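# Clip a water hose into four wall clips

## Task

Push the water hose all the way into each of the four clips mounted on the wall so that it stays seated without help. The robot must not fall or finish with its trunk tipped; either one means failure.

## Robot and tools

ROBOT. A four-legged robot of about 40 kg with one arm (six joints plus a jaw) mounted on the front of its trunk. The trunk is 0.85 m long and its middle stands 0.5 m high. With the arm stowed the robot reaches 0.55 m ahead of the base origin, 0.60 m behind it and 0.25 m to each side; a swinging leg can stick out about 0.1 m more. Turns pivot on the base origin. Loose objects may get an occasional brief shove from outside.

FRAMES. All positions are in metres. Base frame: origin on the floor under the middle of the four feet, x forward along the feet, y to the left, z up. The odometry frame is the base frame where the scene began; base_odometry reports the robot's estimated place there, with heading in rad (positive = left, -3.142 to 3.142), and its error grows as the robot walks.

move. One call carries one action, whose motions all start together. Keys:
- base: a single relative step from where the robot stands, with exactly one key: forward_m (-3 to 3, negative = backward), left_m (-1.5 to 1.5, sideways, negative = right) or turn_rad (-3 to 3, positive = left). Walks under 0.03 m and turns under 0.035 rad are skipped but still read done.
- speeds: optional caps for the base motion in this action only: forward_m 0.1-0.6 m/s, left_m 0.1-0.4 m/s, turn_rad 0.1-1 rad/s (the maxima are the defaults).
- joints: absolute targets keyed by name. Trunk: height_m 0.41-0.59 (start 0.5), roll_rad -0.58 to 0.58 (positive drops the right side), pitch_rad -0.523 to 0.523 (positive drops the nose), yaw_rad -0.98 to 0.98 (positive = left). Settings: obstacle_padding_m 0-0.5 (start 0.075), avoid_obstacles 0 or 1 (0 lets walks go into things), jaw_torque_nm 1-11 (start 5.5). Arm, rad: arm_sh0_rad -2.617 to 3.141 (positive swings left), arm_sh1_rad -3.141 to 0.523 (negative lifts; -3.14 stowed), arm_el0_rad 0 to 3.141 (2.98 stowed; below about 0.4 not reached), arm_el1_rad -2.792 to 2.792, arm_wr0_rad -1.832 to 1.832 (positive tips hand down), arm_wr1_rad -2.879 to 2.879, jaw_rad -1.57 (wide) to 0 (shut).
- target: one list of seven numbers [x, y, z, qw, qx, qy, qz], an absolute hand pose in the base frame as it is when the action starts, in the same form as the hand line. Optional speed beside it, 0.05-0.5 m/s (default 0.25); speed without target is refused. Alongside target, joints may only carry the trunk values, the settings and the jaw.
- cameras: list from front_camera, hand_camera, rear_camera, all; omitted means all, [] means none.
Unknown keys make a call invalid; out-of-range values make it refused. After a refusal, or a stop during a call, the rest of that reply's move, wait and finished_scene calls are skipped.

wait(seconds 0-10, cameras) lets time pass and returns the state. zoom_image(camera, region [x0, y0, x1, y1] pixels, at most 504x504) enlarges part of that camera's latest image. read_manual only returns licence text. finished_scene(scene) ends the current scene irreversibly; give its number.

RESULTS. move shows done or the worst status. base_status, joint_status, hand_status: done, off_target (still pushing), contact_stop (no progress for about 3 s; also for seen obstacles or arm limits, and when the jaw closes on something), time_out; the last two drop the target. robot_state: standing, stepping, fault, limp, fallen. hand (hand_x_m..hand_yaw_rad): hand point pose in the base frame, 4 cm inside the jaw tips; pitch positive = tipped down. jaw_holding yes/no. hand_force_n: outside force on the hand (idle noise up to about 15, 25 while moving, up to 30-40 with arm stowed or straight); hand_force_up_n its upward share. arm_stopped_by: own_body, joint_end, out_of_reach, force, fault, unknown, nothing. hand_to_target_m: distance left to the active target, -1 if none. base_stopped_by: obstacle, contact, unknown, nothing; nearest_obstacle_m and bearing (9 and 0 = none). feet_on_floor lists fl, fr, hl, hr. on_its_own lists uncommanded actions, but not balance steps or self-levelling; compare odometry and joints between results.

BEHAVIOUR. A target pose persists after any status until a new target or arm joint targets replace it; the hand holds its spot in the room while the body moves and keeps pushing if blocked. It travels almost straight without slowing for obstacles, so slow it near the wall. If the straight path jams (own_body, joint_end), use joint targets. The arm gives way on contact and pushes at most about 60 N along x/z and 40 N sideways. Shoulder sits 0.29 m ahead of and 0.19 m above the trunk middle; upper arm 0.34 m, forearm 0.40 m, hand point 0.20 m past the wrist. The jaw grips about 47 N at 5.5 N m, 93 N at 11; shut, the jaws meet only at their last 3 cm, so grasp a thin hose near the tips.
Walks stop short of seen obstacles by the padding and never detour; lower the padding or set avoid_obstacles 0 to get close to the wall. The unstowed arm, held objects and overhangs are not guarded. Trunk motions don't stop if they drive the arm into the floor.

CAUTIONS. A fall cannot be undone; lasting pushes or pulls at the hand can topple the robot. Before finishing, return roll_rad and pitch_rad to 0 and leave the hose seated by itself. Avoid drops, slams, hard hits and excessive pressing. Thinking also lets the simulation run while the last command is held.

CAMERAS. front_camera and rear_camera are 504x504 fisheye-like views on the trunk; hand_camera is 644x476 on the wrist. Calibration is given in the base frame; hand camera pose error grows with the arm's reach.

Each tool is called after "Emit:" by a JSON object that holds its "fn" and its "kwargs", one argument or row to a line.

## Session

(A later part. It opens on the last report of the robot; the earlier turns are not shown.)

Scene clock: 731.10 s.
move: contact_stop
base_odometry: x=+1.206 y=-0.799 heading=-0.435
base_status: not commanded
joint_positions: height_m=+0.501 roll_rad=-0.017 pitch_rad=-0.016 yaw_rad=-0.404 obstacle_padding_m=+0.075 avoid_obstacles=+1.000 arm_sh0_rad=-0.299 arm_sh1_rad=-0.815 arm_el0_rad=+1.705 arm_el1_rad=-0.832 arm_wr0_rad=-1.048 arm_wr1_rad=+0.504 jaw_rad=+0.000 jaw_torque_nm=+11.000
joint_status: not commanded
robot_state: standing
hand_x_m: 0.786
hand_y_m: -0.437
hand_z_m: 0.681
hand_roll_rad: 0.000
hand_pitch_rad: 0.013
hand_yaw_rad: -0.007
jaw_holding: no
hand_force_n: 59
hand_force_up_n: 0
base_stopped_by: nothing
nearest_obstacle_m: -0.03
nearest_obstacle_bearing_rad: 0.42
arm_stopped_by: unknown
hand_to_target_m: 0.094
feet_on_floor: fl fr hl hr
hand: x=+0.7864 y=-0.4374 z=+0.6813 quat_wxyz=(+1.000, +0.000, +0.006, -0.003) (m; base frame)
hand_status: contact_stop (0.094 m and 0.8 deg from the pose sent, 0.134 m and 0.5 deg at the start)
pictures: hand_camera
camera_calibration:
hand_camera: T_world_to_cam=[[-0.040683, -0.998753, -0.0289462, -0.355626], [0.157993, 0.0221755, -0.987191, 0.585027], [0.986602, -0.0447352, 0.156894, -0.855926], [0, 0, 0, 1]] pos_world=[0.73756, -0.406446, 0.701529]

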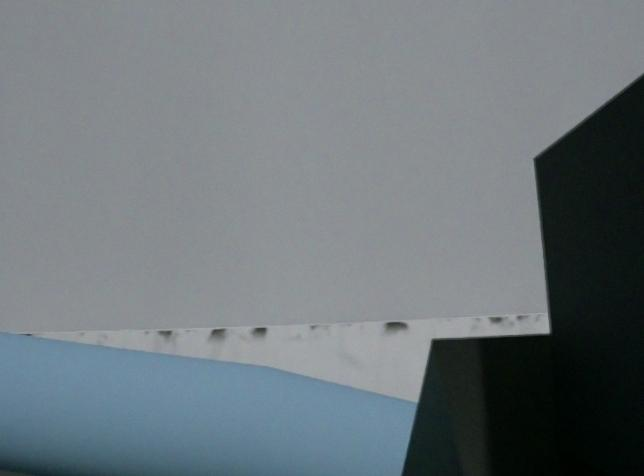

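Emit:
{"fn": "move", "kwargs": {
  "target": [0.70, -0.43, 0.70, 1, 0, 0, 0],
  "speed": 0.15,
  "cameras": ["hand_camera"]
}}

Emit:
{"fn": "move", "kwargs": {
  "target": [0.68, -0.49, 0.70, 1, 0, 0, 0],
  "speed": 0.15
}}

Scene clock: 737.37 s.
move: done
base_odometry: x=+1.207 y=-0.799 heading=-0.434
base_status: not commanded
joint_positions: height_m=+0.502 roll_rad=-0.019 pitch_rad=-0.014 yaw_rad=-0.402 obstacle_padding_m=+0.075 avoid_obstacles=+1.000 arm_sh0_rad=-0.426 arm_sh1_rad=-0.992 arm_el0_rad=+1.952 arm_el1_rad=-0.927 arm_wr0_rad=-1.168 arm_wr1_rad=+0.501 jaw_rad=+0.000 jaw_torque_nm=+11.000
joint_status: not commanded
robot_state: standing
hand_x_m: 0.706
hand_y_m: -0.432
hand_z_m: 0.699
hand_roll_rad: 0.004
hand_pitch_rad: 0.000
hand_yaw_rad: -0.001
jaw_holding: no
hand_force_n: 2
hand_force_up_n: -1
base_stopped_by: nothing
nearest_obstacle_m: -0.03
nearest_obstacle_bearing_rad: 0.42
arm_stopped_by: nothing
hand_to_target_m: 0.007
feet_on_floor: fl fr hl hr
hand: x=+0.7060 y=-0.4323 z=+0.6990 quat_wxyz=(+1.000, +0.002, +0.000, -0.001) (m; base frame)
hand_status: done (0.007 m and 0.3 deg from the pose sent, 0.089 m and 0.8 deg at the start)
pictures: hand_camera
camera_calibration:
hand_camera: T_world_to_cam=[[-0.0344001, -0.998855, -0.0332468, -0.354771], [0.17079, 0.0269017, -0.98494, 0.606405], [0.984707, -0.0395602, 0.169669, -0.784471], [0, 0, 0, 1]] pos_world=[0.656701, -0.401712, 0.718578]

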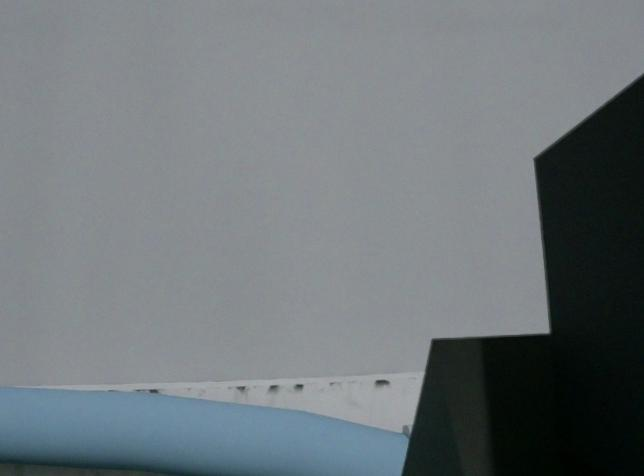

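Scene clock: 738.53 s.
move: done
base_odometry: x=+1.207 y=-0.799 heading=-0.434
base_status: not commanded
joint_positions: height_m=+0.502 roll_rad=-0.019 pitch_rad=-0.013 yaw_rad=-0.401 obstacle_padding_m=+0.075 avoid_obstacles=+1.000 arm_sh0_rad=-0.553 arm_sh1_rad=-0.945 arm_el0_rad=+1.866 arm_el1_rad=-1.057 arm_wr0_rad=-1.202 arm_wr1_rad=+0.573 jaw_rad=+0.000 jaw_torque_nm=+11.000
joint_status: not commanded
robot_state: standing
hand_x_m: 0.677
hand_y_m: -0.484
hand_z_m: 0.701
hand_roll_rad: -0.002
hand_pitch_rad: 0.004
hand_yaw_rad: -0.005
jaw_holding: no
hand_force_n: 3
hand_force_up_n: 0
base_stopped_by: nothing
nearest_obstacle_m: -0.03
nearest_obstacle_bearing_rad: 0.42
arm_stopped_by: nothing
hand_to_target_m: 0.007
feet_on_floor: fl fr hl hr
hand: x=+0.6767 y=-0.4845 z=+0.7015 quat_wxyz=(+1.000, -0.001, +0.002, -0.002) (m; base frame)
hand_status: done (0.007 m and 0.4 deg from the pose sent, 0.063 m and 0.3 deg at the start)
pictures: front_camera, hand_camera, rear_camera
camera_calibration:
front_camera: T_world_to_cam=[[-0.409248, -0.911297, 0.0453293, -0.0138836], [-0.162736, 0.0240179, -0.986377, 0.582054], [0.897794, -0.411049, -0.15813, -0.265874], [0, 0, 0, 1]] pos_world=[0.327739, -0.135919, 0.532711]
hand_camera: T_world_to_cam=[[-0.0387003, -0.998889, -0.0268779, -0.409476], [0.166247, 0.0200869, -0.98588, 0.615681], [0.985324, -0.0426222, 0.165285, -0.756792], [0, 0, 0, 1]] pos_world=[0.627484, -0.453645, 0.721067]
rear_camera: T_world_to_cam=[[0.353551, 0.933301, -0.062862, 0.0111625], [0.0937011, -0.1022, -0.990341, 0.590423], [-0.93071, 0.344246, -0.123584, -0.452465], [0, 0, 0, 1]] pos_world=[-0.480383, 0.205682, 0.529505]

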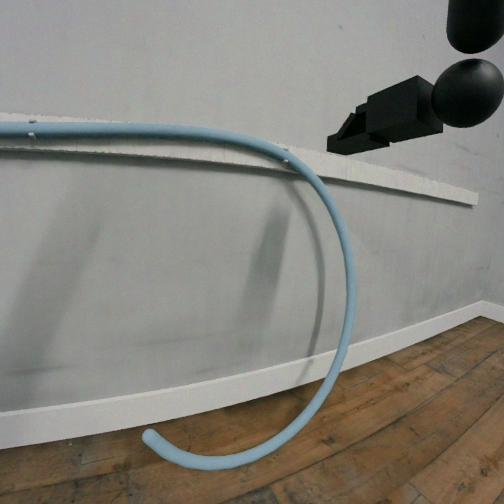

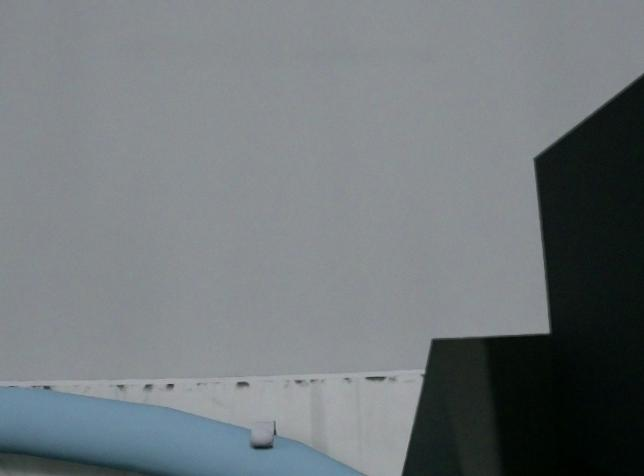

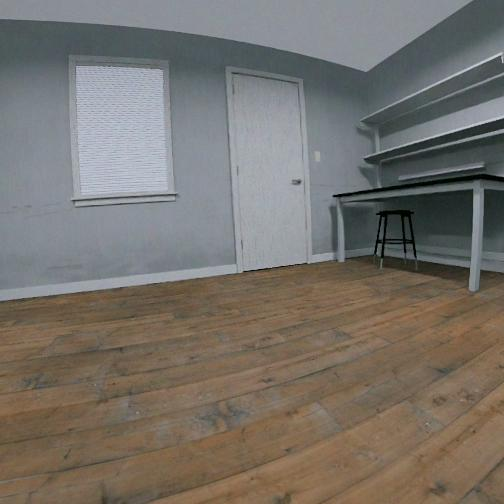

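Snapped in. Reset posture and verify all.

Emit:
{"fn": "move", "kwargs": {
  "joints": {"arm_sh0_rad": -0.3, "arm_sh1_rad": -2.2, "arm_el0_rad": 2.4, "arm_el1_rad": 0, "arm_wr0_rad": 0.35, "arm_wr1_rad": 0},
  "cameras": []
}}

Emit:
{"fn": "move", "kwargs": {
  "joints": {"yaw_rad": 0, "roll_rad": 0, "pitch_rad": 0},
  "cameras": ["front_camera"]
}}

Emit:
{"fn": "move", "kwargs": {
  "base": {"forward_m": -0.3},
  "cameras": ["front_camera"]
}}

Scene clock: 748.33 s.
move: done
base_odometry: x=+1.208 y=-0.801 heading=-0.434
base_status: not commanded
joint_positions: height_m=+0.502 roll_rad=-0.014 pitch_rad=-0.015 yaw_rad=-0.403 obstacle_padding_m=+0.075 avoid_obstacles=+1.000 arm_sh0_rad=-0.308 arm_sh1_rad=-2.192 arm_el0_rad=+2.393 arm_el1_rad=-0.004 arm_wr0_rad=+0.346 arm_wr1_rad=+0.006 jaw_rad=+0.000 jaw_torque_nm=+11.000
joint_status: all done
robot_state: standing
hand_x_m: 0.507
hand_y_m: -0.347
hand_z_m: 0.867
hand_roll_rad: -0.008
hand_pitch_rad: 0.529
hand_yaw_rad: -0.719
jaw_holding: no
hand_force_n: 6
hand_force_up_n: -1
base_stopped_by: nothing
nearest_obstacle_m: -0.03
nearest_obstacle_bearing_rad: 0.42
arm_stopped_by: nothing
hand_to_target_m: -1.000
feet_on_floor: fl fr hl hr
hand: x=+0.5066 y=-0.3469 z=+0.8667 quat_wxyz=(+0.904, +0.088, +0.246, -0.338) (m; base frame)
hand_status: not commanded
pictures: none
No camera images: "cameras" was empty.

Scene clock: 749.83 s.
move: done
base_odometry: x=+1.207 y=-0.799 heading=-0.405
base_status: not commanded
joint_positions: height_m=+0.501 roll_rad=-0.005 pitch_rad=-0.004 yaw_rad=-0.016 obstacle_padding_m=+0.075 avoid_obstacles=+1.000 arm_sh0_rad=-0.300 arm_sh1_rad=-2.197 arm_el0_rad=+2.397 arm_el1_rad=-0.003 arm_wr0_rad=+0.347 arm_wr1_rad=+0.006 jaw_rad=+0.000 jaw_torque_nm=+11.000
joint_status: all done
robot_state: standing
hand_x_m: 0.599
hand_y_m: -0.118
hand_z_m: 0.858
hand_roll_rad: -0.001
hand_pitch_rad: 0.542
hand_yaw_rad: -0.319
jaw_holding: no
hand_force_n: 3
hand_force_up_n: 0
base_stopped_by: nothing
nearest_obstacle_m: -0.03
nearest_obstacle_bearing_rad: 0.42
arm_stopped_by: nothing
hand_to_target_m: -1.000
feet_on_floor: fl fr hl hr
hand: x=+0.5988 y=-0.1184 z=+0.8576 quat_wxyz=(+0.951, +0.042, +0.264, -0.153) (m; base frame)
hand_status: not commanded
pictures: front_camera
camera_calibration:
front_camera: T_world_to_cam=[[-0.0364712, -0.998833, 0.0316586, -0.00718741], [-0.168503, -0.0250795, -0.985382, 0.585414], [0.985026, -0.0412727, -0.167392, -0.293805], [0, 0, 0, 1]] pos_world=[0.387787, -0.00462322, 0.527903]

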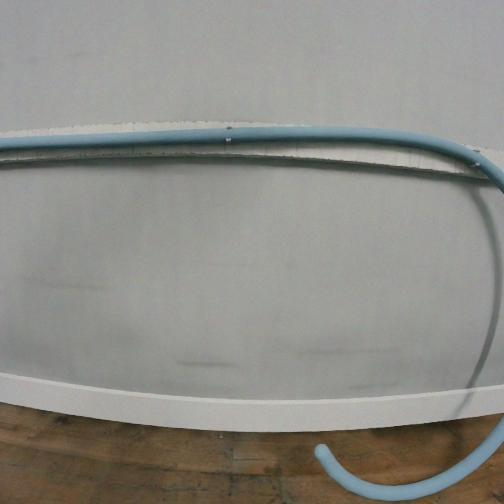

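Scene clock: 752.53 s.
move: done
base_odometry: x=+0.928 y=-0.682 heading=-0.402
base_status: done
joint_positions: height_m=+0.500 roll_rad=-0.006 pitch_rad=-0.006 yaw_rad=+0.002 obstacle_padding_m=+0.075 avoid_obstacles=+1.000 arm_sh0_rad=-0.301 arm_sh1_rad=-2.203 arm_el0_rad=+2.402 arm_el1_rad=-0.001 arm_wr0_rad=+0.349 arm_wr1_rad=+0.005 jaw_rad=+0.000 jaw_torque_nm=+11.000
joint_status: not commanded
robot_state: standing
hand_x_m: 0.599
hand_y_m: -0.108
hand_z_m: 0.857
hand_roll_rad: 0.001
hand_pitch_rad: 0.541
hand_yaw_rad: -0.302
jaw_holding: no
hand_force_n: 3
hand_force_up_n: 0
base_stopped_by: nothing
nearest_obstacle_m: 0.44
nearest_obstacle_bearing_rad: -0.12
arm_stopped_by: nothing
hand_to_target_m: -1.000
feet_on_floor: fl fr hl hr
hand: x=+0.5992 y=-0.1084 z=+0.8571 quat_wxyz=(+0.953, +0.040, +0.264, -0.145) (m; base frame)
hand_status: not commanded
pictures: front_camera
camera_calibration:
front_camera: T_world_to_cam=[[-0.0188559, -0.999298, 0.0323732, -0.008727], [-0.166565, -0.0287869, -0.98561, 0.584819], [0.98585, -0.0239768, -0.165905, -0.29526], [0, 0, 0, 1]] pos_world=[0.388328, 0.00103485, 0.527701]

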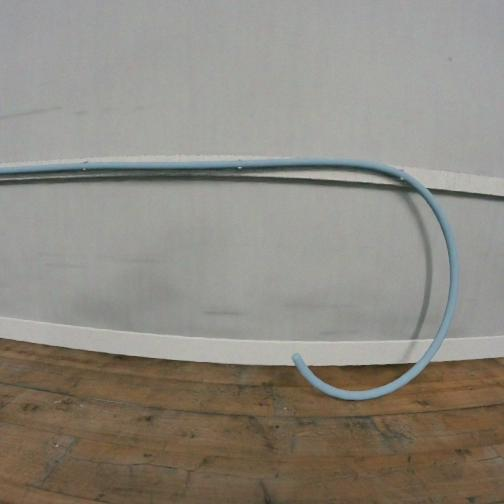

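Emit:
{"fn": "zoom_image", "kwargs": {
  "camera": "front_camera",
  "region": [0, 120, 260, 210]
}}

Emit:
{"fn": "zoom_image", "kwargs": {
  "camera": "front_camera",
  "region": [340, 140, 460, 220]
}}

Emit:
{"fn": "zoom_image", "kwargs": {
  "camera": "front_camera",
  "region": [200, 140, 280, 190]
}}

Emit:
{"fn": "move", "kwargs": {
  "base": {"forward_m": -0.6},
  "cameras": ["front_camera"]
}}

Emit:
{"fn": "zoom_image", "kwargs": {
  "camera": "front_camera",
  "region": [0, 140, 160, 220]
}}

Scaled by 1.938.

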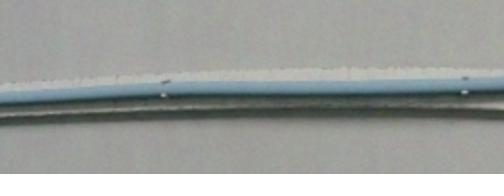

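Scaled by 4.200.

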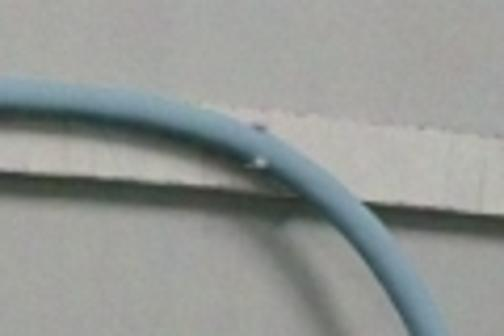

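Scaled by 6.300.

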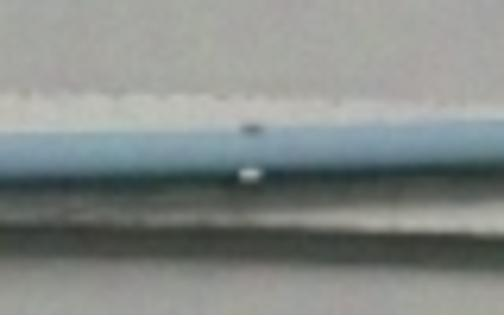

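Scene clock: 761.93 s.
move: done
base_odometry: x=+0.372 y=-0.445 heading=-0.390
base_status: done
joint_positions: height_m=+0.501 roll_rad=+0.000 pitch_rad=-0.018 yaw_rad=-0.008 obstacle_padding_m=+0.075 avoid_obstacles=+1.000 arm_sh0_rad=-0.299 arm_sh1_rad=-2.201 arm_el0_rad=+2.399 arm_el1_rad=+0.000 arm_wr0_rad=+0.350 arm_wr1_rad=+0.005 jaw_rad=+0.000 jaw_torque_nm=+11.000
joint_status: not commanded
robot_state: standing
hand_x_m: 0.600
hand_y_m: -0.116
hand_z_m: 0.865
hand_roll_rad: 0.011
hand_pitch_rad: 0.532
hand_yaw_rad: -0.304
jaw_holding: no
hand_force_n: 4
hand_force_up_n: 0
base_stopped_by: nothing
nearest_obstacle_m: 1.00
nearest_obstacle_bearing_rad: -0.12
arm_stopped_by: nothing
hand_to_target_m: -1.000
feet_on_floor: fl fr hl hr
hand: x=+0.5997 y=-0.1157 z=+0.8652 quat_wxyz=(+0.953, +0.045, +0.259, -0.148) (m; base frame)
hand_status: not commanded
pictures: front_camera
camera_calibration:
front_camera: T_world_to_cam=[[-0.0288767, -0.999224, 0.0267718, -0.00584806], [-0.154934, -0.021985, -0.98768, 0.587857], [0.987503, -0.0326688, -0.154179, -0.306176], [0, 0, 0, 1]] pos_world=[0.39326, -0.00292187, 0.533565]

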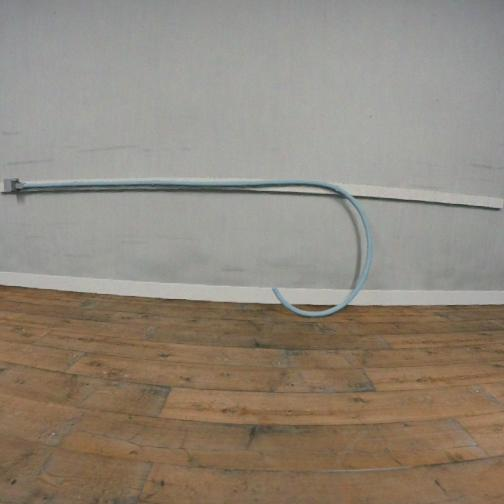

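Scaled by 3.150.

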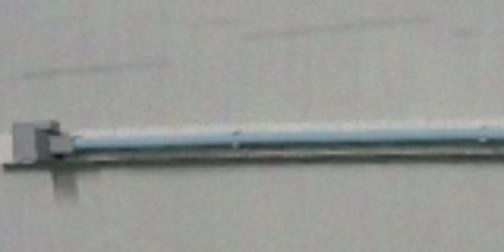

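Emit:
{"fn": "finished_scene", "kwargs": {
  "scene": 2
}}

The scene is finished: the task was done.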